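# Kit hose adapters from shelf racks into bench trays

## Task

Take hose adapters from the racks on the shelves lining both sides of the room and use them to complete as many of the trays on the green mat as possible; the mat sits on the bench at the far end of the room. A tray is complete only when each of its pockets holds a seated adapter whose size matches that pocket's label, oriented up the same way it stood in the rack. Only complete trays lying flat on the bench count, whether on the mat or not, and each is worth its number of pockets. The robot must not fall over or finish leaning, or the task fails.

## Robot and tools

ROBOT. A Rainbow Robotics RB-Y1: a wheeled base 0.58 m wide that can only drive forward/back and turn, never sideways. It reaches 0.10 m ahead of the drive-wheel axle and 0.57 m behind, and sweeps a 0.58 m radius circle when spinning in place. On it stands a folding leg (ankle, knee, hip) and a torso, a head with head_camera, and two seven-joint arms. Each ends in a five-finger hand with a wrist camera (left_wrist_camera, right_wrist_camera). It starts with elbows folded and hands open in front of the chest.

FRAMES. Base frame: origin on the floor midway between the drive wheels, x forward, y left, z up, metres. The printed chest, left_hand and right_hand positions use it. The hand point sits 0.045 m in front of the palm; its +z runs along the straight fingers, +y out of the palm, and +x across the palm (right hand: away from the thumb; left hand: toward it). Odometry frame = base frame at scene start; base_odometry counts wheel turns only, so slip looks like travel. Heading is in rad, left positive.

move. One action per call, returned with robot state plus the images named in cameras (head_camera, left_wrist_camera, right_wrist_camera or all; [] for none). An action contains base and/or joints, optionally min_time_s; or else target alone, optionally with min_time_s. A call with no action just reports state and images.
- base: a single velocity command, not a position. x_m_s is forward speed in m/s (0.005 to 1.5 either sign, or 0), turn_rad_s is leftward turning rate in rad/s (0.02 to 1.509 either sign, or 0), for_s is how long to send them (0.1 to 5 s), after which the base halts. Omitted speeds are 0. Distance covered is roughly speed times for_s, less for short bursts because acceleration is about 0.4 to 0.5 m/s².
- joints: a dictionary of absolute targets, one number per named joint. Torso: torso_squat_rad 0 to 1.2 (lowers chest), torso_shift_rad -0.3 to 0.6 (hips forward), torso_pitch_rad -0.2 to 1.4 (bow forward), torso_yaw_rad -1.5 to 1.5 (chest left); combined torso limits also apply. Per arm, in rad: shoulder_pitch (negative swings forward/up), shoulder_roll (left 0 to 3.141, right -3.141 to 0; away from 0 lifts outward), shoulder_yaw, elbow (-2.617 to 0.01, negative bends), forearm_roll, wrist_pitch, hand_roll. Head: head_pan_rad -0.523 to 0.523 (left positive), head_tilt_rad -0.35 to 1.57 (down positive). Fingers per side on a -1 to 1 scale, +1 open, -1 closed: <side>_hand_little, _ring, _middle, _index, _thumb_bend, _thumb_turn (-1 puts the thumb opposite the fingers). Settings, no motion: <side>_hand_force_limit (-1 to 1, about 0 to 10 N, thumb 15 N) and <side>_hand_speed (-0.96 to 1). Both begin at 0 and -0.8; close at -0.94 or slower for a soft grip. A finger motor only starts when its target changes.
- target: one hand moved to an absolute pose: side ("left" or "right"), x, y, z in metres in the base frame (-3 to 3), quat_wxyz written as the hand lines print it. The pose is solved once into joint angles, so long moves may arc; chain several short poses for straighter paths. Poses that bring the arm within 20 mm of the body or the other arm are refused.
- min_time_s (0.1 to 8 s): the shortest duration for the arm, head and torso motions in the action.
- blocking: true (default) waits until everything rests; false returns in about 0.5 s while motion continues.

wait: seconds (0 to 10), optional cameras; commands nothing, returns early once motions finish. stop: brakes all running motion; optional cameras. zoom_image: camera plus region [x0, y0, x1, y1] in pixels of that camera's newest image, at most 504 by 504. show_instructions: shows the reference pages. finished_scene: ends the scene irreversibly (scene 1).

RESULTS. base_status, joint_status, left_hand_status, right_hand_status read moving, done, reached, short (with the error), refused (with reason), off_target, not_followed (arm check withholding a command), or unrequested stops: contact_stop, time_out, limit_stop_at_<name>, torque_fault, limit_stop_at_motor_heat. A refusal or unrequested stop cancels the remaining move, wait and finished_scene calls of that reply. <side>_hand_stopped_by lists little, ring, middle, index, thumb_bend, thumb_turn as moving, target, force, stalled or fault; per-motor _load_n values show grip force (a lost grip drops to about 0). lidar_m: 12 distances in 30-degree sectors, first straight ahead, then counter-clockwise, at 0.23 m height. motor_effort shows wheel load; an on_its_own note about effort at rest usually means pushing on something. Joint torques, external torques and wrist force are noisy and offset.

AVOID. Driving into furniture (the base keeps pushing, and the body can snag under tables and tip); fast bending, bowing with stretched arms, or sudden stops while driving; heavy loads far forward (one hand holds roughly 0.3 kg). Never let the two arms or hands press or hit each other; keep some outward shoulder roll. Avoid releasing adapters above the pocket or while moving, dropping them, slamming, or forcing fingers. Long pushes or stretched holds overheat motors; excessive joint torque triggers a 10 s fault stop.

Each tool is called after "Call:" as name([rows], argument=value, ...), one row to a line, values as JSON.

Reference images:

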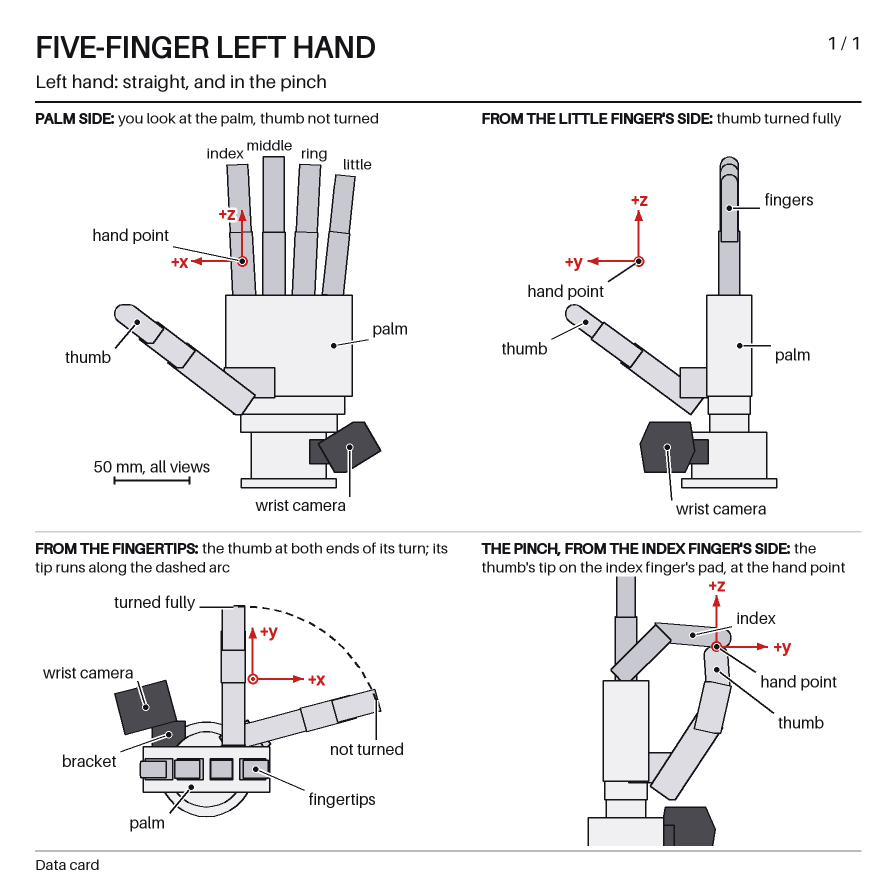

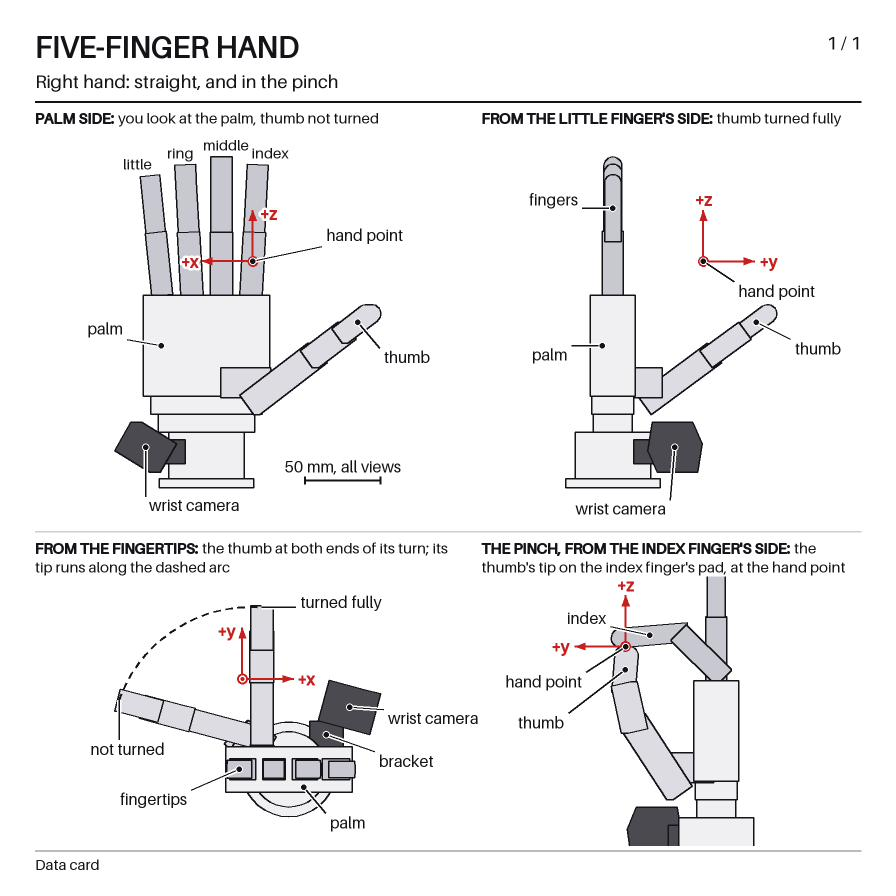

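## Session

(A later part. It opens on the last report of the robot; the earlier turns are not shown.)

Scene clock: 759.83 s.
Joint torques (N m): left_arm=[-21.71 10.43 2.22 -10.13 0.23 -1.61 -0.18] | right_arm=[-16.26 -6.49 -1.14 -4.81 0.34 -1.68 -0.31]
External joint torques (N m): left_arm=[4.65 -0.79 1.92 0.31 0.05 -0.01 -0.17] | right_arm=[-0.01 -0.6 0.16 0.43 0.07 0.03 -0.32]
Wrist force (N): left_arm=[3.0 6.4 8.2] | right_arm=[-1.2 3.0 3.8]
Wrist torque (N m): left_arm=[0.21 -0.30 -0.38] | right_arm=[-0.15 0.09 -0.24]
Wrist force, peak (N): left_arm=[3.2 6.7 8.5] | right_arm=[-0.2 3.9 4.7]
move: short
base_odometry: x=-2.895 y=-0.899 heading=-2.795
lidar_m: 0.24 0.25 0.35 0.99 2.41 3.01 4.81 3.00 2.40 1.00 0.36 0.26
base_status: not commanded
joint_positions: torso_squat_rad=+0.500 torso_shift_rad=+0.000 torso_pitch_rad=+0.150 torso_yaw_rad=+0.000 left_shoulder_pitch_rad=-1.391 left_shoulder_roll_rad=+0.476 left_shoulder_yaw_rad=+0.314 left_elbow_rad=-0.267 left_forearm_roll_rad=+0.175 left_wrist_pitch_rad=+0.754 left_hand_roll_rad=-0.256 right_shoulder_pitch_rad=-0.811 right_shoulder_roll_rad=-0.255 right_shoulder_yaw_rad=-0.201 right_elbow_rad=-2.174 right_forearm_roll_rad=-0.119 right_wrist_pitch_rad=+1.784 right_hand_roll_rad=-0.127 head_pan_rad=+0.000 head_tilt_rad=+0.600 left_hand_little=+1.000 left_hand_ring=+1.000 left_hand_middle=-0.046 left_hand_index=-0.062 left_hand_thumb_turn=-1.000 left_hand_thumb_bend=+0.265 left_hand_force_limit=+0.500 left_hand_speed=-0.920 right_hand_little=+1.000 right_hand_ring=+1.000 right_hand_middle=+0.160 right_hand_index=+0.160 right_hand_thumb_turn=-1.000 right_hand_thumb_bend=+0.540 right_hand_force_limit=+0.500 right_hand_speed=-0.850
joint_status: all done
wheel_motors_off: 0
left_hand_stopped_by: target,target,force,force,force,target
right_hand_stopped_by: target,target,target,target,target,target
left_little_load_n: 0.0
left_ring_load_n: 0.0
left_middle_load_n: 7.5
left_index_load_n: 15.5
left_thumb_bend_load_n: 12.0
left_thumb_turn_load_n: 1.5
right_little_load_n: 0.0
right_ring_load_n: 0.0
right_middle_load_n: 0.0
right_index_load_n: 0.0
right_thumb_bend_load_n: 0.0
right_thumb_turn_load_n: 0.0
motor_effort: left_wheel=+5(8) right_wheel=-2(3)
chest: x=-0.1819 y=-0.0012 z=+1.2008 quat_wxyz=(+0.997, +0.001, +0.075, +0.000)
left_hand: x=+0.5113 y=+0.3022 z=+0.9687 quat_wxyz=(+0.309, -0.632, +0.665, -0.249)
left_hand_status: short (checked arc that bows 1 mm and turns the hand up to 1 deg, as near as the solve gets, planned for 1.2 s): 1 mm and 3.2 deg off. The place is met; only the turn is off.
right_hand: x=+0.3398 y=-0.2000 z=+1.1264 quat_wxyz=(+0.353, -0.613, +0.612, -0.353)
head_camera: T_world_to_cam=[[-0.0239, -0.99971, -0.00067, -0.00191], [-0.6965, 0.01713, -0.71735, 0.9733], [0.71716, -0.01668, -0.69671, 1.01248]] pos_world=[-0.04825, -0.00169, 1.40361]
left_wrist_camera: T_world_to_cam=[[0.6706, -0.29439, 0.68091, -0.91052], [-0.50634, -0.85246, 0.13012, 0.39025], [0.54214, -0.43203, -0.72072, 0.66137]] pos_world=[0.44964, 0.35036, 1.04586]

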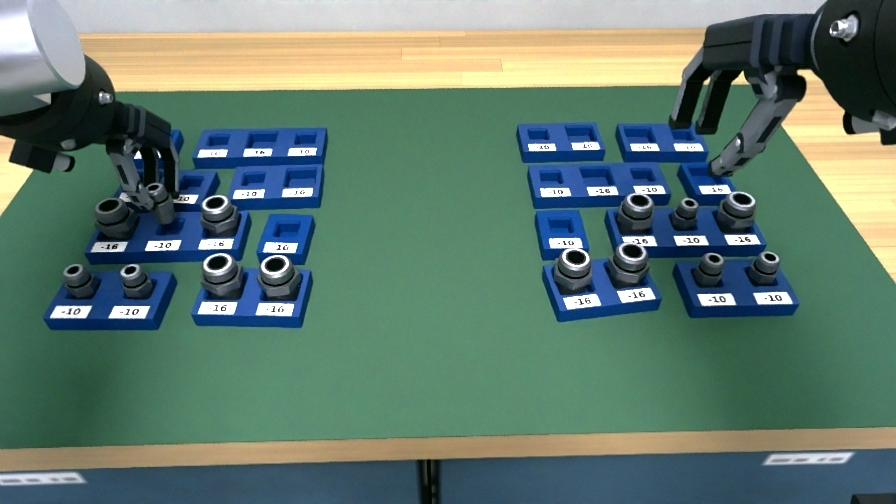

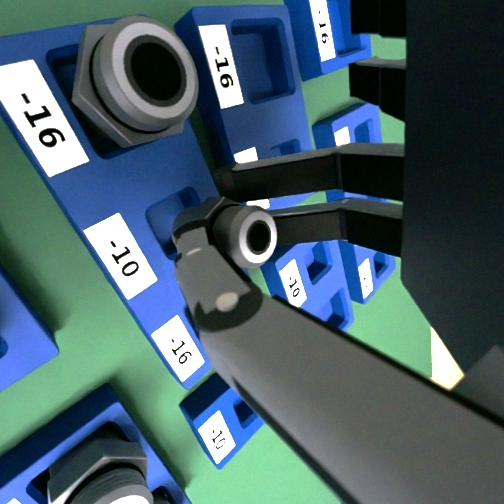

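Call:
move(target={"side": "left", "x": 0.5083, "y": 0.2997, "z": 0.9605, "quat_wxyz": [0.309, -0.632, 0.665, -0.249]}, min_time_s=1, cameras=["head_camera"])

Call:
zoom_image(camera="head_camera", region=[110, 180, 210, 250])

Scene clock: 761.53 s.
Joint torques (N m): left_arm=[-21.63 10.38 -0.84 -11.53 -0.2 -0.92 0.38] | right_arm=[-16.46 -6.66 -0.88 -4.77 0.2 -1.75 -0.24]
External joint torques (N m): left_arm=[4.66 -0.84 -1.15 -1.11 -0.38 0.67 0.39] | right_arm=[-0.21 -0.77 0.42 0.47 -0.07 -0.03 -0.25]
Wrist force (N): left_arm=[3.1 6.4 8.2] | right_arm=[-1.2 3.4 4.2]
Wrist torque (N m): left_arm=[0.21 -0.30 -0.20] | right_arm=[-0.14 0.09 -0.20]
Wrist force, peak (N): left_arm=[3.0 6.5 8.6] | right_arm=[-1.3 3.5 4.7]
move: done
base_odometry: x=-2.895 y=-0.899 heading=-2.795
lidar_m: 0.24 0.25 0.36 0.99 2.41 3.00 4.81 3.01 2.41 0.99 0.36 0.25
base_status: not commanded
joint_positions: torso_squat_rad=+0.500 torso_shift_rad=+0.000 torso_pitch_rad=+0.150 torso_yaw_rad=+0.000 left_shoulder_pitch_rad=-1.373 left_shoulder_roll_rad=+0.466 left_shoulder_yaw_rad=+0.313 left_elbow_rad=-0.285 left_forearm_roll_rad=+0.173 left_wrist_pitch_rad=+0.758 left_hand_roll_rad=-0.250 right_shoulder_pitch_rad=-0.811 right_shoulder_roll_rad=-0.255 right_shoulder_yaw_rad=-0.201 right_elbow_rad=-2.174 right_forearm_roll_rad=-0.119 right_wrist_pitch_rad=+1.784 right_hand_roll_rad=-0.127 head_pan_rad=+0.000 head_tilt_rad=+0.600 left_hand_little=+1.000 left_hand_ring=+1.000 left_hand_middle=-0.046 left_hand_index=-0.062 left_hand_thumb_turn=-1.000 left_hand_thumb_bend=+0.265 left_hand_force_limit=+0.500 left_hand_speed=-0.920 right_hand_little=+1.000 right_hand_ring=+1.000 right_hand_middle=+0.160 right_hand_index=+0.160 right_hand_thumb_turn=-1.000 right_hand_thumb_bend=+0.540 right_hand_force_limit=+0.500 right_hand_speed=-0.850
joint_status: all done
wheel_motors_off: 0
left_hand_stopped_by: target,target,force,force,force,target
right_hand_stopped_by: target,target,target,target,target,target
left_little_load_n: 0.0
left_ring_load_n: 0.0
left_middle_load_n: 7.5
left_index_load_n: 16.0
left_thumb_bend_load_n: 12.0
left_thumb_turn_load_n: 1.5
right_little_load_n: 0.0
right_ring_load_n: 0.0
right_middle_load_n: 0.0
right_index_load_n: 0.0
right_thumb_bend_load_n: 0.0
right_thumb_turn_load_n: 0.0
motor_effort: left_wheel=+6(8) right_wheel=-2(4)
chest: x=-0.1819 y=-0.0012 z=+1.2008 quat_wxyz=(+0.997, +0.001, +0.075, +0.000)
left_hand: x=+0.5088 y=+0.2998 z=+0.9609 quat_wxyz=(+0.306, -0.633, +0.667, -0.248)
left_hand_status: reached (checked arc that bows 1 mm and turns the hand up to 0 deg, planned for 1.0 s): 1 mm and 0.4 deg off.
right_hand: x=+0.3398 y=-0.2000 z=+1.1264 quat_wxyz=(+0.353, -0.613, +0.612, -0.353)
head_camera: T_world_to_cam=[[-0.0239, -0.99971, -0.00067, -0.00191], [-0.6965, 0.01713, -0.71735, 0.9733], [0.71716, -0.01668, -0.69671, 1.01248]] pos_world=[-0.04825, -0.00169, 1.40361]

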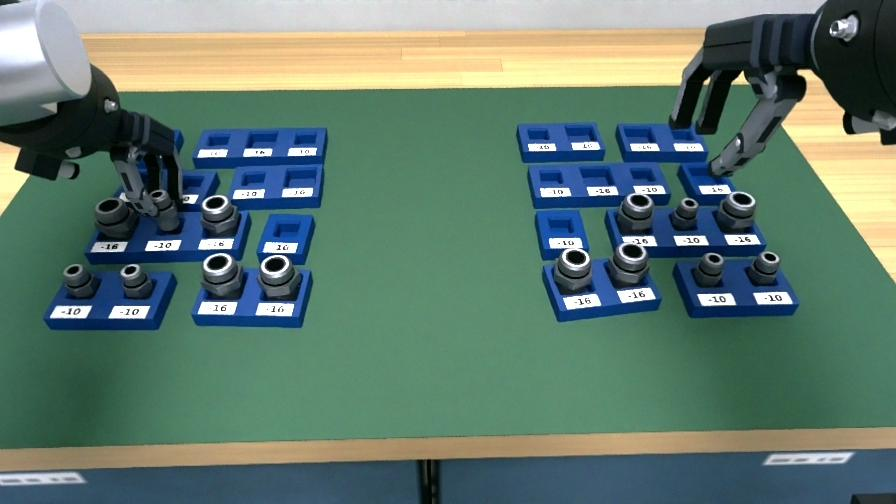

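Scaled by 5.040 from the camera's image (finer frame: 1280x720).

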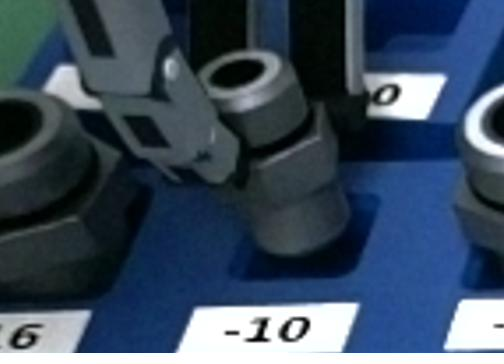

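Call:
move(target={"side": "left", "x": 0.5083, "y": 0.2997, "z": 0.954, "quat_wxyz": [0.306, -0.633, 0.667, -0.248]}, min_time_s=1)

Call:
move(target={"side": "left", "x": 0.5083, "y": 0.2997, "z": 0.949, "quat_wxyz": [0.306, -0.633, 0.667, -0.248]}, min_time_s=1, cameras=["head_camera", "left_wrist_camera"])

Call:
zoom_image(camera="head_camera", region=[110, 180, 210, 250])

Scene clock: 763.30 s.
Joint torques (N m): left_arm=[-21.09 10.09 1.72 -9.68 0.33 -1.64 -0.31] | right_arm=[-16.55 -6.58 -0.98 -4.92 0.24 -1.76 -0.24]
External joint torques (N m): left_arm=[5.15 -1.13 1.42 0.73 0.15 -0.04 -0.3] | right_arm=[-0.3 -0.68 0.32 0.32 -0.03 -0.05 -0.25]
Wrist force (N): left_arm=[3.3 6.4 8.5] | right_arm=[-1.3 3.2 3.4]
Wrist torque (N m): left_arm=[0.19 -0.32 -0.36] | right_arm=[-0.11 0.11 -0.22]
Wrist force, peak (N): left_arm=[3.0 6.8 8.4] | right_arm=[-1.1 4.1 4.8]
move: done
base_odometry: x=-2.895 y=-0.899 heading=-2.795
lidar_m: 0.24 0.25 0.35 0.98 2.41 3.01 4.81 3.00 2.40 0.99 0.36 0.26
base_status: not commanded
joint_positions: torso_squat_rad=+0.500 torso_shift_rad=+0.000 torso_pitch_rad=+0.150 torso_yaw_rad=+0.000 left_shoulder_pitch_rad=-1.364 left_shoulder_roll_rad=+0.463 left_shoulder_yaw_rad=+0.314 left_elbow_rad=-0.279 left_forearm_roll_rad=+0.174 left_wrist_pitch_rad=+0.740 left_hand_roll_rad=-0.253 right_shoulder_pitch_rad=-0.811 right_shoulder_roll_rad=-0.255 right_shoulder_yaw_rad=-0.201 right_elbow_rad=-2.174 right_forearm_roll_rad=-0.119 right_wrist_pitch_rad=+1.784 right_hand_roll_rad=-0.127 head_pan_rad=+0.000 head_tilt_rad=+0.600 left_hand_little=+1.000 left_hand_ring=+1.000 left_hand_middle=-0.046 left_hand_index=-0.062 left_hand_thumb_turn=-1.000 left_hand_thumb_bend=+0.265 left_hand_force_limit=+0.500 left_hand_speed=-0.920 right_hand_little=+1.000 right_hand_ring=+1.000 right_hand_middle=+0.160 right_hand_index=+0.160 right_hand_thumb_turn=-1.000 right_hand_thumb_bend=+0.540 right_hand_force_limit=+0.500 right_hand_speed=-0.850
joint_status: all done
wheel_motors_off: 0
left_hand_stopped_by: target,target,force,force,force,target
right_hand_stopped_by: target,target,target,target,target,target
left_little_load_n: 0.0
left_ring_load_n: 0.0
left_middle_load_n: 7.5
left_index_load_n: 16.0
left_thumb_bend_load_n: 12.0
left_thumb_turn_load_n: 1.5
right_little_load_n: 0.0
right_ring_load_n: 0.0
right_middle_load_n: 0.0
right_index_load_n: 0.0
right_thumb_bend_load_n: 0.0
right_thumb_turn_load_n: 0.0
motor_effort: left_wheel=+6(8) right_wheel=-3(3)
chest: x=-0.1819 y=-0.0012 z=+1.2008 quat_wxyz=(+0.997, +0.001, +0.075, +0.000)
left_hand: x=+0.5082 y=+0.2999 z=+0.9547 quat_wxyz=(+0.307, -0.633, +0.666, -0.248)
left_hand_status: reached (checked arc that bows 0 mm and turns the hand up to 0 deg, planned for 1.0 s): 1 mm and 0.1 deg off.
right_hand: x=+0.3398 y=-0.2000 z=+1.1264 quat_wxyz=(+0.353, -0.613, +0.612, -0.353)
pictures: none

Scene clock: 764.63 s.
Joint torques (N m): left_arm=[-16.76 7.52 1.68 -6.11 0.11 -0.02 -0.34] | right_arm=[-16.46 -6.59 -0.7 -4.83 0.2 -1.8 -0.22]
External joint torques (N m): left_arm=[9.46 -3.7 1.39 4.29 -0.07 1.59 -0.33] | right_arm=[-0.21 -0.69 0.61 0.41 -0.07 -0.08 -0.23]
Wrist force (N): left_arm=[2.0 -0.5 7.0] | right_arm=[-1.0 4.1 4.6]
Wrist torque (N m): left_arm=[0.24 -0.33 -0.31] | right_arm=[-0.04 0.07 -0.16]
Wrist force, peak (N): left_arm=[3.3 6.5 8.5] | right_arm=[-1.0 4.1 4.6]
move: done
base_odometry: x=-2.895 y=-0.899 heading=-2.795
lidar_m: 0.23 0.25 0.35 0.98 2.41 3.01 4.80 2.99 2.41 1.00 0.36 0.25
base_status: not commanded
joint_positions: torso_squat_rad=+0.500 torso_shift_rad=+0.000 torso_pitch_rad=+0.150 torso_yaw_rad=+0.000 left_shoulder_pitch_rad=-1.361 left_shoulder_roll_rad=+0.461 left_shoulder_yaw_rad=+0.315 left_elbow_rad=-0.268 left_forearm_roll_rad=+0.176 left_wrist_pitch_rad=+0.720 left_hand_roll_rad=-0.256 right_shoulder_pitch_rad=-0.811 right_shoulder_roll_rad=-0.255 right_shoulder_yaw_rad=-0.201 right_elbow_rad=-2.174 right_forearm_roll_rad=-0.119 right_wrist_pitch_rad=+1.784 right_hand_roll_rad=-0.127 head_pan_rad=+0.000 head_tilt_rad=+0.600 left_hand_little=+1.000 left_hand_ring=+1.000 left_hand_middle=-0.046 left_hand_index=-0.062 left_hand_thumb_turn=-1.000 left_hand_thumb_bend=+0.264 left_hand_force_limit=+0.500 left_hand_speed=-0.920 right_hand_little=+1.000 right_hand_ring=+1.000 right_hand_middle=+0.160 right_hand_index=+0.160 right_hand_thumb_turn=-1.000 right_hand_thumb_bend=+0.540 right_hand_force_limit=+0.500 right_hand_speed=-0.850
joint_status: all done
wheel_motors_off: 0
left_hand_stopped_by: target,target,force,force,force,target
right_hand_stopped_by: target,target,target,target,target,target
left_little_load_n: 0.0
left_ring_load_n: 0.0
left_middle_load_n: 8.0
left_index_load_n: 17.0
left_thumb_bend_load_n: 10.5
left_thumb_turn_load_n: 0.5
right_little_load_n: 0.0
right_ring_load_n: 0.0
right_middle_load_n: 0.0
right_index_load_n: 0.0
right_thumb_bend_load_n: 0.0
right_thumb_turn_load_n: 0.0
motor_effort: left_wheel=+2(8) right_wheel=-1(3)
chest: x=-0.1819 y=-0.0012 z=+1.2008 quat_wxyz=(+0.997, +0.001, +0.075, +0.000)
left_hand: x=+0.5089 y=+0.3000 z=+0.9510 quat_wxyz=(+0.309, -0.632, +0.665, -0.250)
left_hand_status: reached (checked arc that bows 0 mm and turns the hand up to 0 deg, planned for 1.0 s): 2 mm and 0.4 deg off.
right_hand: x=+0.3398 y=-0.2000 z=+1.1264 quat_wxyz=(+0.353, -0.613, +0.612, -0.353)
head_camera: T_world_to_cam=[[-0.0239, -0.99971, -0.00067, -0.00191], [-0.6965, 0.01713, -0.71735, 0.9733], [0.71716, -0.01668, -0.69671, 1.01248]] pos_world=[-0.04825, -0.00169, 1.40361]
left_wrist_camera: T_world_to_cam=[[0.67032, -0.29445, 0.68116, -0.89762], [-0.5065, -0.85239, 0.12997, 0.38966], [0.54234, -0.43213, -0.72051, 0.64869]] pos_world=[0.44724, 0.34816, 1.02816]

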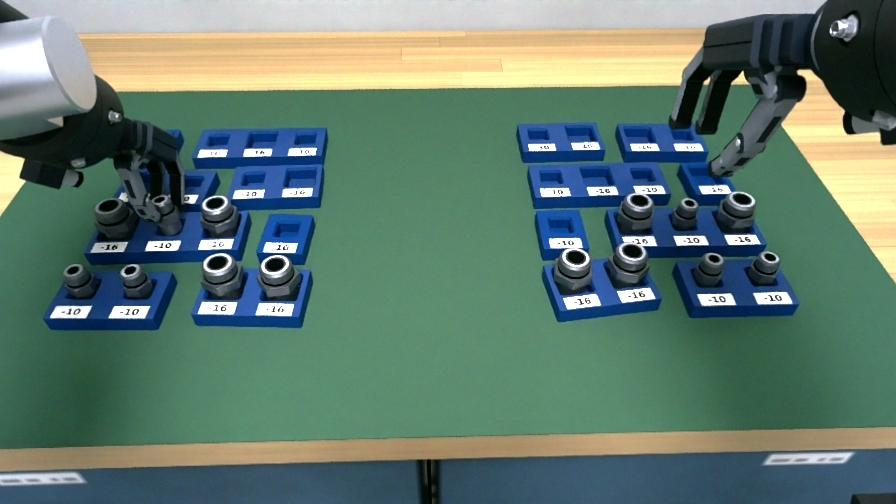

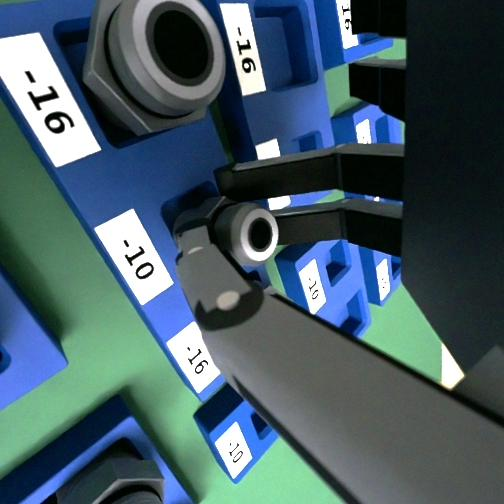

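Scaled by 5.040 from the camera's image (finer frame: 1280x720).

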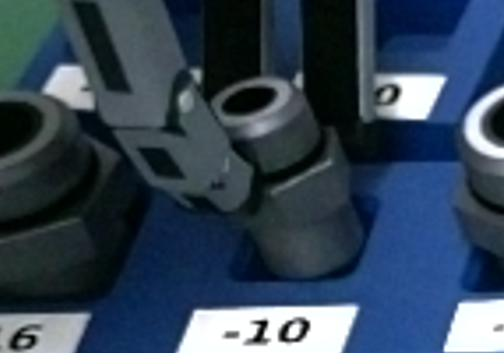

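Call:
move(target={"side": "left", "x": 0.507, "y": 0.3, "z": 0.985, "quat_wxyz": [0.306, -0.633, 0.667, -0.248]}, min_time_s=1.2)

Call:
move(target={"side": "left", "x": 0.45, "y": 0.3, "z": 1.03, "quat_wxyz": [0.306, -0.633, 0.667, -0.248]}, min_time_s=1.2)

Call:
move(base={"x_m_s": 0.1, "for_s": 0.5}, cameras=["head_camera", "left_wrist_camera"])

Call:
zoom_image(camera="head_camera", region=[100, 220, 200, 290])

Call:
zoom_image(camera="head_camera", region=[90, 130, 190, 230])

Scene clock: 767.43 s.
Joint torques (N m): left_arm=[-23.82 12.57 -1.08 -11.6 -0.06 -1.27 0.31] | right_arm=[-16.62 -6.33 -0.8 -4.96 0.26 -1.77 -0.18]
External joint torques (N m): left_arm=[2.5 1.29 -1.52 -1.1 -0.24 0.31 0.32] | right_arm=[-0.37 -0.43 0.51 0.28 -0.01 -0.06 -0.19]
Wrist force (N): left_arm=[2.9 6.4 8.3] | right_arm=[-1.2 3.3 4.0]
Wrist torque (N m): left_arm=[0.23 -0.25 -0.20] | right_arm=[-0.14 0.09 -0.20]
Wrist force, peak (N): left_arm=[3.1 4.4 10.3] | right_arm=[-1.8 3.9 4.6]
move: done
base_odometry: x=-2.895 y=-0.899 heading=-2.795
lidar_m: 0.24 0.25 0.35 0.98 2.42 3.01 4.82 3.01 2.40 0.98 0.35 0.26
base_status: not commanded
joint_positions: torso_squat_rad=+0.500 torso_shift_rad=+0.000 torso_pitch_rad=+0.150 torso_yaw_rad=+0.000 left_shoulder_pitch_rad=-1.365 left_shoulder_roll_rad=+0.471 left_shoulder_yaw_rad=+0.310 left_elbow_rad=-0.397 left_forearm_roll_rad=+0.170 left_wrist_pitch_rad=+0.877 left_hand_roll_rad=-0.235 right_shoulder_pitch_rad=-0.811 right_shoulder_roll_rad=-0.255 right_shoulder_yaw_rad=-0.201 right_elbow_rad=-2.174 right_forearm_roll_rad=-0.119 right_wrist_pitch_rad=+1.784 right_hand_roll_rad=-0.127 head_pan_rad=+0.000 head_tilt_rad=+0.600 left_hand_little=+1.000 left_hand_ring=+1.000 left_hand_middle=-0.046 left_hand_index=-0.062 left_hand_thumb_turn=-1.000 left_hand_thumb_bend=+0.265 left_hand_force_limit=+0.500 left_hand_speed=-0.920 right_hand_little=+1.000 right_hand_ring=+1.000 right_hand_middle=+0.160 right_hand_index=+0.160 right_hand_thumb_turn=-1.000 right_hand_thumb_bend=+0.540 right_hand_force_limit=+0.500 right_hand_speed=-0.850
joint_status: all done
wheel_motors_off: 0
left_hand_stopped_by: target,target,force,force,force,target
right_hand_stopped_by: target,target,target,target,target,target
left_little_load_n: 0.0
left_ring_load_n: -0.5
left_middle_load_n: 7.0
left_index_load_n: 15.5
left_thumb_bend_load_n: 11.5
left_thumb_turn_load_n: 1.0
right_little_load_n: -0.5
right_ring_load_n: 0.0
right_middle_load_n: 0.0
right_index_load_n: 0.0
right_thumb_bend_load_n: 0.0
right_thumb_turn_load_n: 0.0
motor_effort: left_wheel=+8(8) right_wheel=-2(3)
chest: x=-0.1819 y=-0.0012 z=+1.2008 quat_wxyz=(+0.997, +0.001, +0.075, +0.000)
left_hand: x=+0.5072 y=+0.2999 z=+0.9849 quat_wxyz=(+0.300, -0.634, +0.669, -0.245)
left_hand_status: reached (checked arc that bows 2 mm and turns the hand up to 1 deg, planned for 1.2 s): 0 mm and 0.8 deg off.
right_hand: x=+0.3398 y=-0.2000 z=+1.1264 quat_wxyz=(+0.353, -0.613, +0.612, -0.353)
pictures: none

Scene clock: 768.97 s.
Joint torques (N m): left_arm=[-20.59 10.8 2.46 -10.66 -0.18 -1.8 0.17] | right_arm=[-16.3 -6.99 -0.61 -5 0.17 -1.73 -0.1]
External joint torques (N m): left_arm=[2.74 -0.08 1.2 -1.09 -0.27 -0.2 0.18] | right_arm=[-0.05 -1.09 0.7 0.23 -0.1 -0.02 -0.11]
Wrist force (N): left_arm=[3.2 6.6 8.3] | right_arm=[-1.5 3.3 3.9]
Wrist torque (N m): left_arm=[0.24 -0.30 -0.21] | right_arm=[-0.16 0.14 -0.23]
Wrist force, peak (N): left_arm=[3.1 7.6 9.3] | right_arm=[-1.4 4.3 4.1]
move: done
base_odometry: x=-2.895 y=-0.899 heading=-2.795
lidar_m: 0.24 0.25 0.35 0.97 2.43 3.00 4.81 3.00 2.38 0.99 0.35 0.26
base_status: not commanded
joint_positions: torso_squat_rad=+0.500 torso_shift_rad=+0.000 torso_pitch_rad=+0.150 torso_yaw_rad=+0.000 left_shoulder_pitch_rad=-1.050 left_shoulder_roll_rad=+0.403 left_shoulder_yaw_rad=+0.330 left_elbow_rad=-1.221 left_forearm_roll_rad=+0.166 left_wrist_pitch_rad=+1.366 left_hand_roll_rad=-0.161 right_shoulder_pitch_rad=-0.811 right_shoulder_roll_rad=-0.255 right_shoulder_yaw_rad=-0.201 right_elbow_rad=-2.174 right_forearm_roll_rad=-0.119 right_wrist_pitch_rad=+1.784 right_hand_roll_rad=-0.127 head_pan_rad=+0.000 head_tilt_rad=+0.600 left_hand_little=+1.000 left_hand_ring=+1.000 left_hand_middle=-0.046 left_hand_index=-0.062 left_hand_thumb_turn=-1.000 left_hand_thumb_bend=+0.265 left_hand_force_limit=+0.500 left_hand_speed=-0.920 right_hand_little=+1.000 right_hand_ring=+1.000 right_hand_middle=+0.160 right_hand_index=+0.160 right_hand_thumb_turn=-1.000 right_hand_thumb_bend=+0.540 right_hand_force_limit=+0.500 right_hand_speed=-0.850
joint_status: all done
wheel_motors_off: 0
left_hand_stopped_by: target,target,force,force,force,target
right_hand_stopped_by: target,target,target,target,target,target
left_little_load_n: 0.0
left_ring_load_n: 0.0
left_middle_load_n: 6.5
left_index_load_n: 16.0
left_thumb_bend_load_n: 11.5
left_thumb_turn_load_n: 1.0
right_little_load_n: 0.0
right_ring_load_n: -0.5
right_middle_load_n: 0.0
right_index_load_n: 0.0
right_thumb_bend_load_n: 0.0
right_thumb_turn_load_n: 0.0
motor_effort: left_wheel=+5(7) right_wheel=-2(3)
chest: x=-0.1819 y=-0.0011 z=+1.2008 quat_wxyz=(+0.997, +0.001, +0.075, +0.000)
left_hand: x=+0.4498 y=+0.3000 z=+1.0302 quat_wxyz=(+0.305, -0.633, +0.667, -0.248)
left_hand_status: reached (checked arc that bows 38 mm and turns the hand up to 5 deg, planned for 1.2 s): 0 mm and 0.1 deg off.
right_hand: x=+0.3399 y=-0.1999 z=+1.1264 quat_wxyz=(+0.353, -0.613, +0.612, -0.353)
pictures: none

Scene clock: 770.13 s.
Joint torques (N m): left_arm=[-20.11 10.51 2.42 -10.5 -0.21 -1.43 0.24] | right_arm=[-16.65 -6.74 -0.85 -4.89 0.19 -1.67 -0.2]
External joint torques (N m): left_arm=[3.22 -0.36 1.15 -0.93 -0.31 0.17 0.25] | right_arm=[-0.4 -0.84 0.46 0.36 -0.09 0.04 -0.21]
Wrist force (N): left_arm=[3.0 6.4 7.9] | right_arm=[-1.7 3.1 4.0]
Wrist torque (N m): left_arm=[0.23 -0.29 -0.22] | right_arm=[-0.17 0.19 -0.24]
Wrist force, peak (N): left_arm=[3.1 6.6 8.9] | right_arm=[-1.5 4.3 4.2]
move: done
base_odometry: x=-2.942 y=-0.916 heading=-2.795
lidar_m: 0.19 0.20 0.28 0.79 2.40 3.05 4.86 3.04 2.40 0.80 0.29 0.20
base_status: done (sent for 0.5 of 0.5 s)
joint_positions: torso_squat_rad=+0.500 torso_shift_rad=+0.000 torso_pitch_rad=+0.150 torso_yaw_rad=+0.000 left_shoulder_pitch_rad=-1.050 left_shoulder_roll_rad=+0.403 left_shoulder_yaw_rad=+0.330 left_elbow_rad=-1.221 left_forearm_roll_rad=+0.166 left_wrist_pitch_rad=+1.366 left_hand_roll_rad=-0.161 right_shoulder_pitch_rad=-0.811 right_shoulder_roll_rad=-0.255 right_shoulder_yaw_rad=-0.201 right_elbow_rad=-2.174 right_forearm_roll_rad=-0.119 right_wrist_pitch_rad=+1.784 right_hand_roll_rad=-0.127 head_pan_rad=+0.000 head_tilt_rad=+0.600 left_hand_little=+1.000 left_hand_ring=+1.000 left_hand_middle=-0.046 left_hand_index=-0.062 left_hand_thumb_turn=-1.000 left_hand_thumb_bend=+0.265 left_hand_force_limit=+0.500 left_hand_speed=-0.920 right_hand_little=+1.000 right_hand_ring=+1.000 right_hand_middle=+0.160 right_hand_index=+0.160 right_hand_thumb_turn=-1.000 right_hand_thumb_bend=+0.540 right_hand_force_limit=+0.500 right_hand_speed=-0.850
joint_status: not commanded
wheel_motors_off: 0
left_hand_stopped_by: target,target,force,force,force,target
right_hand_stopped_by: target,target,target,target,target,target
left_little_load_n: 0.0
left_ring_load_n: 0.0
left_middle_load_n: 7.0
left_index_load_n: 15.5
left_thumb_bend_load_n: 11.5
left_thumb_turn_load_n: 1.0
right_little_load_n: 0.0
right_ring_load_n: 0.0
right_middle_load_n: 0.0
right_index_load_n: 0.0
right_thumb_bend_load_n: 0.0
right_thumb_turn_load_n: 0.0
motor_effort: left_wheel=-1(36) right_wheel=-3(14)
chest: x=-0.1816 y=-0.0011 z=+1.2008 quat_wxyz=(+0.997, +0.001, +0.075, +0.000)
left_hand: x=+0.4500 y=+0.3000 z=+1.0300 quat_wxyz=(+0.305, -0.633, +0.667, -0.248)
right_hand: x=+0.3401 y=-0.1999 z=+1.1261 quat_wxyz=(+0.353, -0.613, +0.612, -0.353)
head_camera: T_world_to_cam=[[-0.0239, -0.99971, -0.00051, -0.00211], [-0.69681, 0.01703, -0.71706, 0.97308], [0.71686, -0.01678, -0.69702, 1.01253]] pos_world=[-0.04785, -0.00169, 1.4035]
left_wrist_camera: T_world_to_cam=[[0.67616, -0.29423, 0.67546, -0.90878], [-0.50672, -0.85124, 0.13645, 0.34261], [0.53483, -0.43454, -0.72467, 0.74584]] pos_world=[0.38919, 0.34835, 1.10758]

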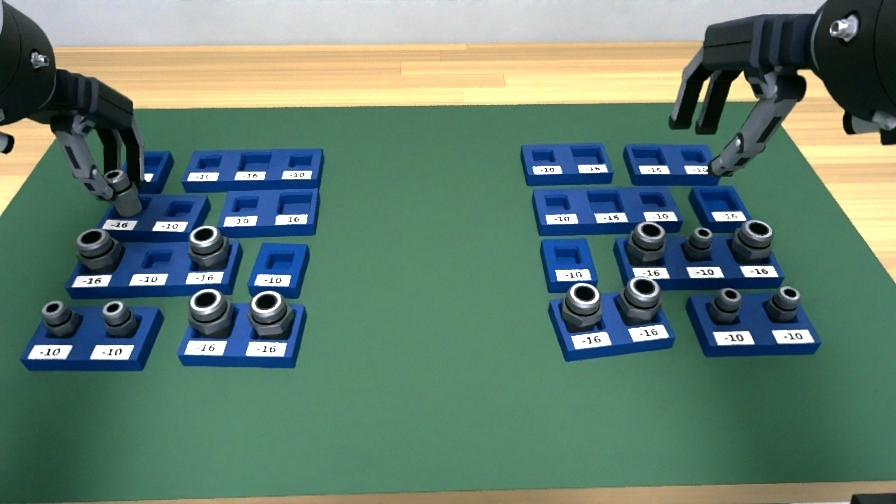

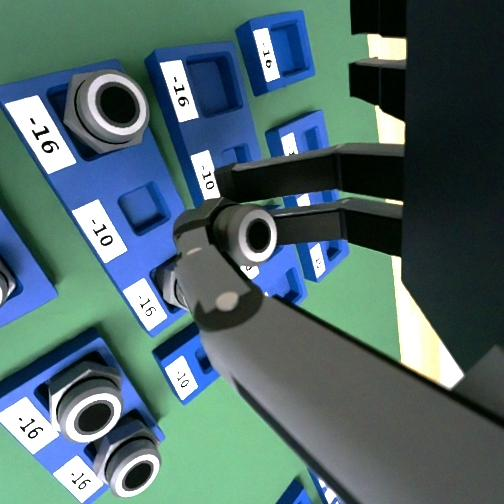

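Scaled by 5.040 from the camera's image (finer frame: 1280x720).

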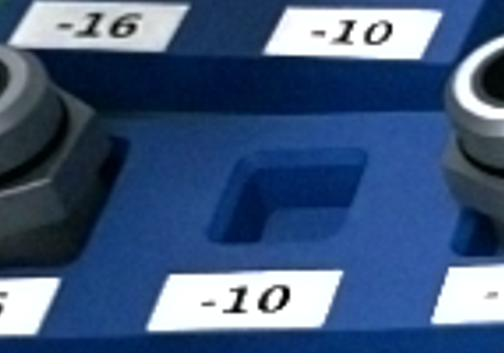

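Scaled by 5.040 from the camera's image (finer frame: 1280x720).

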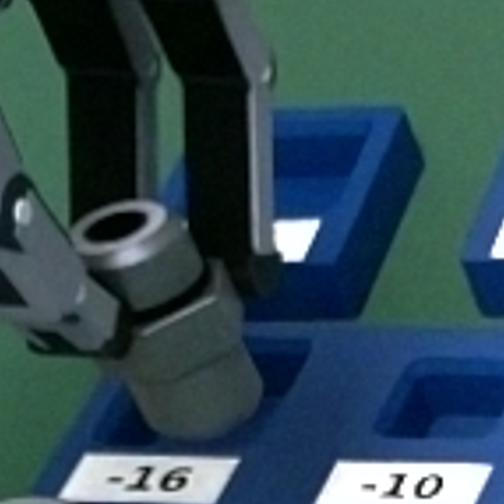

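Call:
move(target={"side": "left", "x": 0.4536, "y": 0.298, "z": 0.965, "quat_wxyz": [0.306, -0.633, 0.667, -0.248]}, min_time_s=1.5, cameras=["head_camera", "left_wrist_camera"])

Call:
zoom_image(camera="head_camera", region=[100, 200, 200, 270])

Scene clock: 773.33 s.
Joint torques (N m): left_arm=[-18.61 9.84 -0.09 -9.5 -0.22 -1.63 -0.26] | right_arm=[-16.59 -6.36 -0.93 -4.93 0.21 -1.66 -0.22]
External joint torques (N m): left_arm=[4.34 -0.69 -1.25 0.64 -0.34 -0.03 -0.24] | right_arm=[-0.34 -0.47 0.38 0.31 -0.07 0.05 -0.23]
Wrist force (N): left_arm=[3.0 6.3 8.2] | right_arm=[-1.0 3.3 3.1]
Wrist torque (N m): left_arm=[0.21 -0.29 -0.37] | right_arm=[-0.09 0.08 -0.22]
Wrist force, peak (N): left_arm=[3.1 6.8 8.6] | right_arm=[-1.4 3.9 4.5]
move: done
base_odometry: x=-2.942 y=-0.916 heading=-2.795
lidar_m: 0.19 0.21 0.28 0.79 2.41 3.04 4.86 3.05 2.40 0.79 0.28 0.21
base_status: not commanded
joint_positions: torso_squat_rad=+0.500 torso_shift_rad=+0.000 torso_pitch_rad=+0.150 torso_yaw_rad=+0.000 left_shoulder_pitch_rad=-0.962 left_shoulder_roll_rad=+0.352 left_shoulder_yaw_rad=+0.325 left_elbow_rad=-1.149 left_forearm_roll_rad=+0.154 left_wrist_pitch_rad=+1.191 left_hand_roll_rad=-0.173 right_shoulder_pitch_rad=-0.811 right_shoulder_roll_rad=-0.255 right_shoulder_yaw_rad=-0.201 right_elbow_rad=-2.174 right_forearm_roll_rad=-0.119 right_wrist_pitch_rad=+1.784 right_hand_roll_rad=-0.127 head_pan_rad=+0.000 head_tilt_rad=+0.600 left_hand_little=+1.000 left_hand_ring=+1.000 left_hand_middle=-0.046 left_hand_index=-0.062 left_hand_thumb_turn=-1.000 left_hand_thumb_bend=+0.265 left_hand_force_limit=+0.500 left_hand_speed=-0.920 right_hand_little=+1.000 right_hand_ring=+1.000 right_hand_middle=+0.160 right_hand_index=+0.160 right_hand_thumb_turn=-1.000 right_hand_thumb_bend=+0.540 right_hand_force_limit=+0.500 right_hand_speed=-0.850
joint_status: all done
wheel_motors_off: 0
left_hand_stopped_by: target,target,force,force,force,target
right_hand_stopped_by: target,target,target,target,target,target
left_little_load_n: -0.5
left_ring_load_n: 0.0
left_middle_load_n: 6.5
left_index_load_n: 15.5
left_thumb_bend_load_n: 12.0
left_thumb_turn_load_n: 1.0
right_little_load_n: 0.0
right_ring_load_n: 0.0
right_middle_load_n: 0.5
right_index_load_n: 0.0
right_thumb_bend_load_n: 0.0
right_thumb_turn_load_n: 0.0
motor_effort: left_wheel=+1(4) right_wheel=-4(5)
chest: x=-0.1816 y=-0.0011 z=+1.2008 quat_wxyz=(+0.997, +0.001, +0.075, +0.000)
left_hand: x=+0.4538 y=+0.2981 z=+0.9655 quat_wxyz=(+0.306, -0.633, +0.666, -0.248)
left_hand_status: reached (checked arc that bows 3 mm and turns the hand up to 1 deg, planned for 1.5 s): 1 mm and 0.1 deg off.
right_hand: x=+0.3401 y=-0.1999 z=+1.1261 quat_wxyz=(+0.353, -0.613, +0.612, -0.353)
head_camera: T_world_to_cam=[[-0.0239, -0.99971, -0.00051, -0.00211], [-0.69681, 0.01703, -0.71706, 0.97308], [0.71686, -0.01678, -0.69702, 1.01253]] pos_world=[-0.04785, -0.00169, 1.4035]
left_wrist_camera: T_world_to_cam=[[0.67457, -0.29368, 0.67728, -0.86948], [-0.50614, -0.85186, 0.13475, 0.3533], [0.53737, -0.4337, -0.72328, 0.69364]] pos_world=[0.39261, 0.34645, 1.04298]

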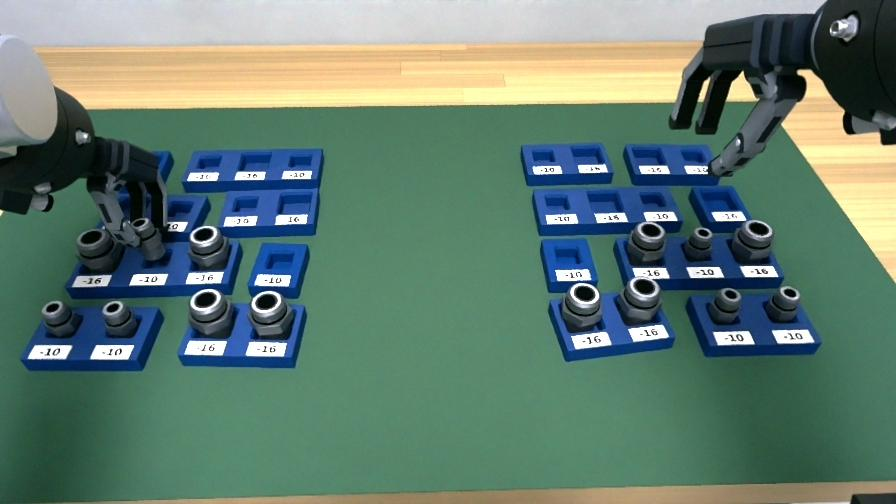

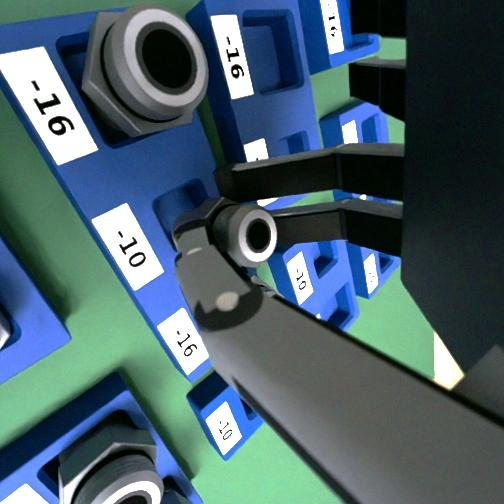

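Scaled by 5.040 from the camera's image (finer frame: 1280x720).

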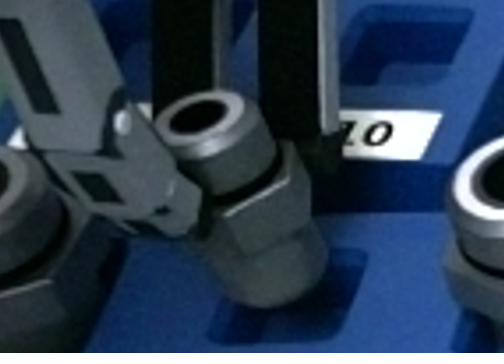

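Call:
move(target={"side": "left", "x": 0.457, "y": 0.298, "z": 0.956, "quat_wxyz": [0.306, -0.633, 0.667, -0.248]}, min_time_s=1, cameras=["head_camera", "left_wrist_camera"])

Call:
zoom_image(camera="head_camera", region=[100, 210, 200, 280])

Scene clock: 775.13 s.
Joint torques (N m): left_arm=[-21.21 9.42 -0.61 -9.73 -0.12 -1.55 -0.12] | right_arm=[-16.65 -6.71 -0.7 -4.95 0.24 -1.76 -0.26]
External joint torques (N m): left_arm=[1.82 -1.13 -1.73 0.5 -0.24 0.06 -0.11] | right_arm=[-0.41 -0.81 0.61 0.29 -0.03 -0.05 -0.27]
Wrist force (N): left_arm=[3.1 6.3 8.4] | right_arm=[-1.2 3.1 4.1]
Wrist torque (N m): left_arm=[0.18 -0.31 -0.37] | right_arm=[-0.16 0.07 -0.24]
Wrist force, peak (N): left_arm=[2.9 6.8 8.4] | right_arm=[-1.0 4.6 3.7]
move: done
base_odometry: x=-2.942 y=-0.916 heading=-2.795
lidar_m: 0.19 0.20 0.28 0.80 2.41 3.03 4.86 3.04 2.41 0.79 0.29 0.20
base_status: not commanded
joint_positions: torso_squat_rad=+0.500 torso_shift_rad=+0.000 torso_pitch_rad=+0.150 torso_yaw_rad=+0.000 left_shoulder_pitch_rad=-0.963 left_shoulder_roll_rad=+0.349 left_shoulder_yaw_rad=+0.324 left_elbow_rad=-1.114 left_forearm_roll_rad=+0.153 left_wrist_pitch_rad=+1.156 left_hand_roll_rad=-0.177 right_shoulder_pitch_rad=-0.811 right_shoulder_roll_rad=-0.255 right_shoulder_yaw_rad=-0.201 right_elbow_rad=-2.174 right_forearm_roll_rad=-0.119 right_wrist_pitch_rad=+1.784 right_hand_roll_rad=-0.127 head_pan_rad=+0.000 head_tilt_rad=+0.600 left_hand_little=+1.000 left_hand_ring=+1.000 left_hand_middle=-0.046 left_hand_index=-0.062 left_hand_thumb_turn=-1.000 left_hand_thumb_bend=+0.265 left_hand_force_limit=+0.500 left_hand_speed=-0.920 right_hand_little=+1.000 right_hand_ring=+1.000 right_hand_middle=+0.160 right_hand_index=+0.160 right_hand_thumb_turn=-1.000 right_hand_thumb_bend=+0.540 right_hand_force_limit=+0.500 right_hand_speed=-0.850
joint_status: all done
wheel_motors_off: 0
left_hand_stopped_by: target,target,force,force,force,target
right_hand_stopped_by: target,target,target,target,target,target
left_little_load_n: -0.5
left_ring_load_n: 0.0
left_middle_load_n: 6.5
left_index_load_n: 16.0
left_thumb_bend_load_n: 11.5
left_thumb_turn_load_n: 1.0
right_little_load_n: 0.0
right_ring_load_n: 0.0
right_middle_load_n: 0.0
right_index_load_n: 0.0
right_thumb_bend_load_n: 0.0
right_thumb_turn_load_n: 0.0
motor_effort: left_wheel=+1(4) right_wheel=-3(4)
chest: x=-0.1816 y=-0.0011 z=+1.2008 quat_wxyz=(+0.997, +0.001, +0.075, +0.000)
left_hand: x=+0.4563 y=+0.2982 z=+0.9564 quat_wxyz=(+0.306, -0.633, +0.666, -0.248)
left_hand_status: reached (checked arc that bows 1 mm and turns the hand up to 0 deg, planned for 1.0 s): 1 mm and 0.1 deg off.
right_hand: x=+0.3401 y=-0.1999 z=+1.1261 quat_wxyz=(+0.353, -0.613, +0.612, -0.353)
head_camera: T_world_to_cam=[[-0.0239, -0.99971, -0.00051, -0.00211], [-0.69681, 0.01703, -0.71706, 0.97308], [0.71686, -0.01678, -0.69702, 1.01253]] pos_world=[-0.04785, -0.00169, 1.4035]
left_wrist_camera: T_world_to_cam=[[0.67495, -0.29361, 0.67693, -0.86479], [-0.50584, -0.85203, 0.1348, 0.35576], [0.53718, -0.4334, -0.7236, 0.68607]] pos_world=[0.3951, 0.34655, 1.03388]

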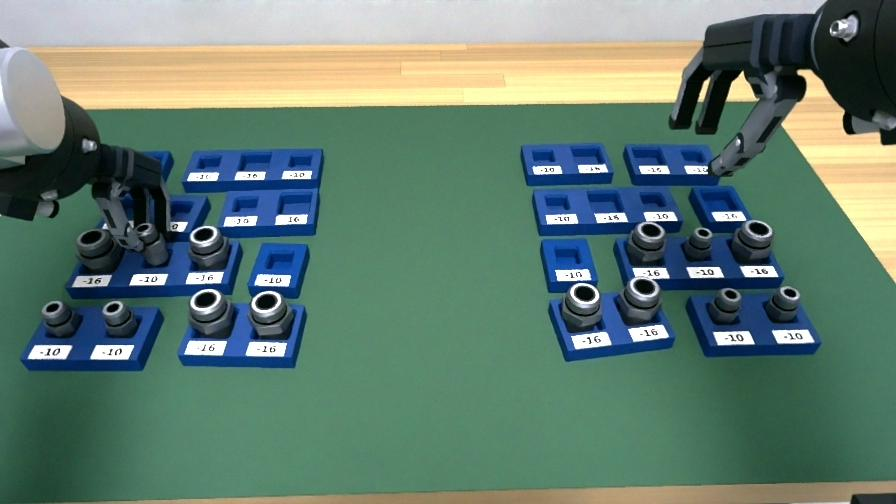

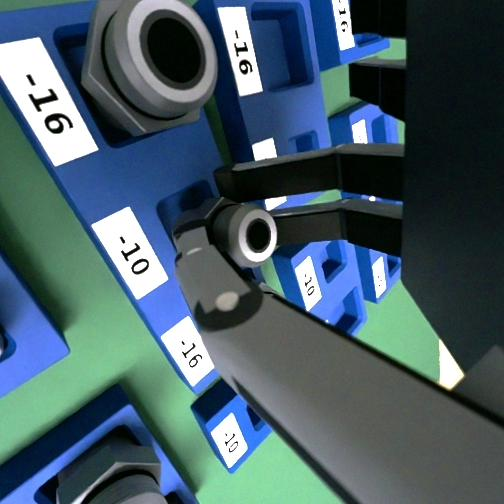

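Scaled by 5.040 from the camera's image (finer frame: 1280x720).

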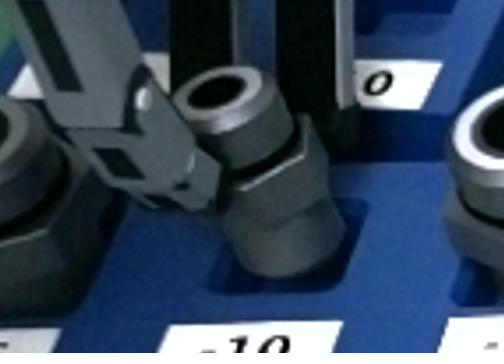

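Call:
move(target={"side": "left", "x": 0.458, "y": 0.298, "z": 0.951, "quat_wxyz": [0.306, -0.633, 0.667, -0.248]}, min_time_s=1)

Call:
move(target={"side": "left", "x": 0.458, "y": 0.298, "z": 0.947, "quat_wxyz": [0.306, -0.633, 0.667, -0.248]}, min_time_s=1, cameras=["head_camera", "left_wrist_camera"])

Call:
zoom_image(camera="head_camera", region=[100, 210, 200, 280])

Scene clock: 776.80 s.
Joint torques (N m): left_arm=[-21.38 9.73 -0.7 -9.53 -0.16 -1.54 -0.34] | right_arm=[-16.71 -6.65 -0.72 -4.83 0.17 -1.72 -0.1]
External joint torques (N m): left_arm=[1.7 -0.82 -1.8 0.74 -0.28 0.06 -0.32] | right_arm=[-0.46 -0.75 0.59 0.41 -0.1 -0.01 -0.11]
Wrist force (N): left_arm=[2.8 6.6 8.5] | right_arm=[-0.9 3.4 3.9]
Wrist torque (N m): left_arm=[0.23 -0.27 -0.39] | right_arm=[-0.12 0.05 -0.19]
Wrist force, peak (N): left_arm=[3.1 6.8 8.5] | right_arm=[-1.5 3.8 4.6]
move: done
base_odometry: x=-2.942 y=-0.916 heading=-2.795
lidar_m: 0.19 0.20 0.28 0.79 2.40 3.04 4.86 3.05 2.40 0.80 0.29 0.20
base_status: not commanded
joint_positions: torso_squat_rad=+0.500 torso_shift_rad=+0.000 torso_pitch_rad=+0.150 torso_yaw_rad=+0.000 left_shoulder_pitch_rad=-0.964 left_shoulder_roll_rad=+0.348 left_shoulder_yaw_rad=+0.323 left_elbow_rad=-1.092 left_forearm_roll_rad=+0.153 left_wrist_pitch_rad=+1.136 left_hand_roll_rad=-0.179 right_shoulder_pitch_rad=-0.811 right_shoulder_roll_rad=-0.255 right_shoulder_yaw_rad=-0.201 right_elbow_rad=-2.174 right_forearm_roll_rad=-0.119 right_wrist_pitch_rad=+1.784 right_hand_roll_rad=-0.127 head_pan_rad=+0.000 head_tilt_rad=+0.600 left_hand_little=+1.000 left_hand_ring=+1.000 left_hand_middle=-0.046 left_hand_index=-0.062 left_hand_thumb_turn=-1.000 left_hand_thumb_bend=+0.265 left_hand_force_limit=+0.500 left_hand_speed=-0.920 right_hand_little=+1.000 right_hand_ring=+1.000 right_hand_middle=+0.160 right_hand_index=+0.160 right_hand_thumb_turn=-1.000 right_hand_thumb_bend=+0.540 right_hand_force_limit=+0.500 right_hand_speed=-0.850
joint_status: all done
wheel_motors_off: 0
left_hand_stopped_by: target,target,force,force,force,target
right_hand_stopped_by: target,target,target,target,target,target
left_little_load_n: 0.0
left_ring_load_n: 0.0
left_middle_load_n: 7.0
left_index_load_n: 16.0
left_thumb_bend_load_n: 11.5
left_thumb_turn_load_n: 1.0
right_little_load_n: 0.0
right_ring_load_n: 0.0
right_middle_load_n: 0.0
right_index_load_n: 0.0
right_thumb_bend_load_n: 0.0
right_thumb_turn_load_n: 0.0
motor_effort: left_wheel=-3(4) right_wheel=-4(5)
chest: x=-0.1816 y=-0.0011 z=+1.2008 quat_wxyz=(+0.997, +0.001, +0.075, +0.000)
left_hand: x=+0.4577 y=+0.2983 z=+0.9512 quat_wxyz=(+0.306, -0.633, +0.666, -0.248)
left_hand_status: reached (checked arc that bows 0 mm and turns the hand up to 0 deg, planned for 1.0 s): 0 mm and 0.0 deg off.
right_hand: x=+0.3401 y=-0.1999 z=+1.1261 quat_wxyz=(+0.353, -0.613, +0.612, -0.353)
pictures: none

Scene clock: 778.13 s.
Joint torques (N m): left_arm=[-17.22 6.74 -0.45 -8 0.32 -0.88 -0.17] | right_arm=[-16.79 -6.58 -1.04 -4.93 0.19 -1.7 -0.26]
External joint torques (N m): left_arm=[5.85 -3.81 -1.54 2.3 0.19 0.73 -0.16] | right_arm=[-0.54 -0.68 0.27 0.31 -0.08 0.01 -0.27]
Wrist force (N): left_arm=[0.2 3.8 7.0] | right_arm=[-0.4 3.9 3.3]
Wrist torque (N m): left_arm=[0.20 -0.35 -0.31] | right_arm=[0.00 0.04 -0.20]
Wrist force, peak (N): left_arm=[2.9 6.5 8.6] | right_arm=[-1.3 4.2 3.7]
move: done
base_odometry: x=-2.942 y=-0.916 heading=-2.795
lidar_m: 0.19 0.21 0.29 0.79 2.41 3.04 4.86 3.04 2.40 0.80 0.29 0.20
base_status: not commanded
joint_positions: torso_squat_rad=+0.500 torso_shift_rad=+0.000 torso_pitch_rad=+0.150 torso_yaw_rad=+0.000 left_shoulder_pitch_rad=-0.961 left_shoulder_roll_rad=+0.347 left_shoulder_yaw_rad=+0.323 left_elbow_rad=-1.084 left_forearm_roll_rad=+0.153 left_wrist_pitch_rad=+1.123 left_hand_roll_rad=-0.181 right_shoulder_pitch_rad=-0.811 right_shoulder_roll_rad=-0.255 right_shoulder_yaw_rad=-0.201 right_elbow_rad=-2.174 right_forearm_roll_rad=-0.119 right_wrist_pitch_rad=+1.784 right_hand_roll_rad=-0.127 head_pan_rad=+0.000 head_tilt_rad=+0.600 left_hand_little=+1.000 left_hand_ring=+1.000 left_hand_middle=-0.046 left_hand_index=-0.062 left_hand_thumb_turn=-1.000 left_hand_thumb_bend=+0.265 left_hand_force_limit=+0.500 left_hand_speed=-0.920 right_hand_little=+1.000 right_hand_ring=+1.000 right_hand_middle=+0.160 right_hand_index=+0.160 right_hand_thumb_turn=-1.000 right_hand_thumb_bend=+0.540 right_hand_force_limit=+0.500 right_hand_speed=-0.850
joint_status: all done
wheel_motors_off: 0
left_hand_stopped_by: target,target,force,force,force,target
right_hand_stopped_by: target,target,target,target,target,target
left_little_load_n: 0.0
left_ring_load_n: 0.0
left_middle_load_n: 7.0
left_index_load_n: 15.5
left_thumb_bend_load_n: 11.5
left_thumb_turn_load_n: 0.0
right_little_load_n: -0.5
right_ring_load_n: 0.0
right_middle_load_n: 0.0
right_index_load_n: 0.0
right_thumb_bend_load_n: 0.0
right_thumb_turn_load_n: 0.0
motor_effort: left_wheel=+1(3) right_wheel=-4(4)
chest: x=-0.1816 y=-0.0011 z=+1.2008 quat_wxyz=(+0.997, +0.001, +0.075, +0.000)
left_hand: x=+0.4584 y=+0.2986 z=+0.9482 quat_wxyz=(+0.307, -0.633, +0.666, -0.248)
left_hand_status: reached (checked arc that bows 0 mm and turns the hand up to 0 deg, planned for 1.0 s): 1 mm and 0.1 deg off.
right_hand: x=+0.3401 y=-0.1999 z=+1.1261 quat_wxyz=(+0.353, -0.613, +0.612, -0.353)
head_camera: T_world_to_cam=[[-0.0239, -0.99971, -0.00051, -0.00211], [-0.69681, 0.01703, -0.71706, 0.97308], [0.71686, -0.01678, -0.69702, 1.01253]] pos_world=[-0.04785, -0.00169, 1.4035]
left_wrist_camera: T_world_to_cam=[[0.67395, -0.29386, 0.67781, -0.86086], [-0.50602, -0.8521, 0.13372, 0.35936], [0.53827, -0.4331, -0.72297, 0.67793]] pos_world=[0.39711, 0.34685, 1.02557]

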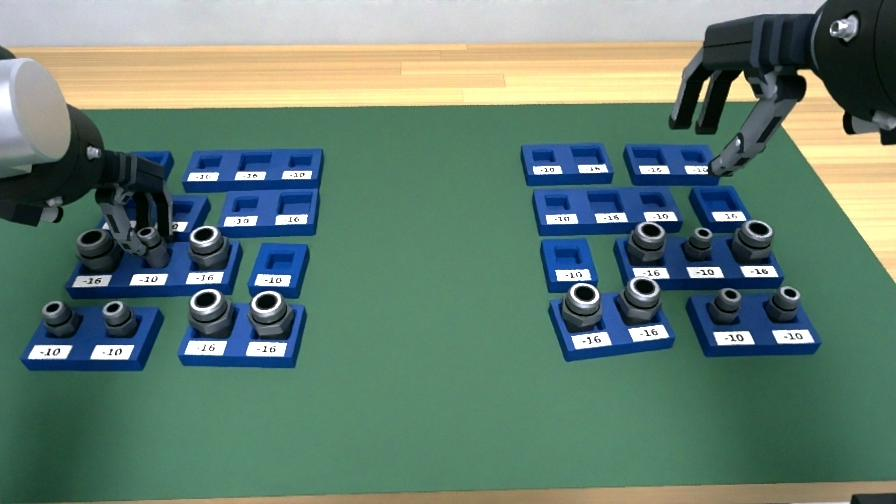

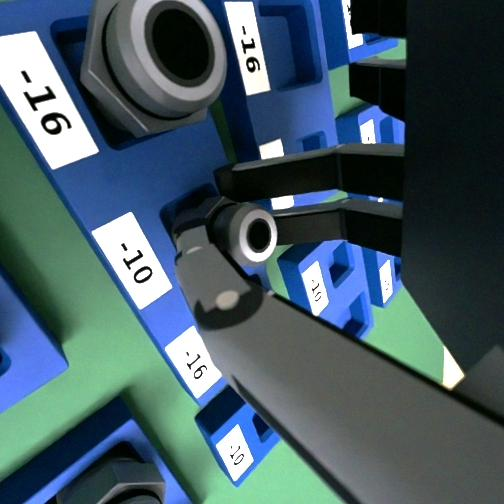

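Scaled by 5.040 from the camera's image (finer frame: 1280x720).

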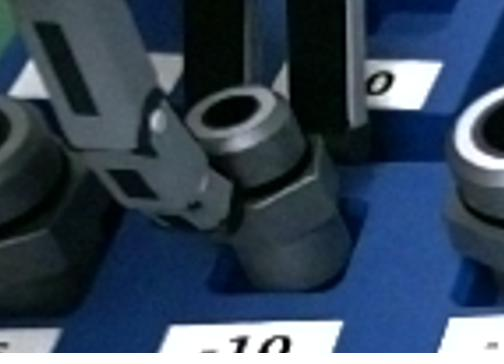

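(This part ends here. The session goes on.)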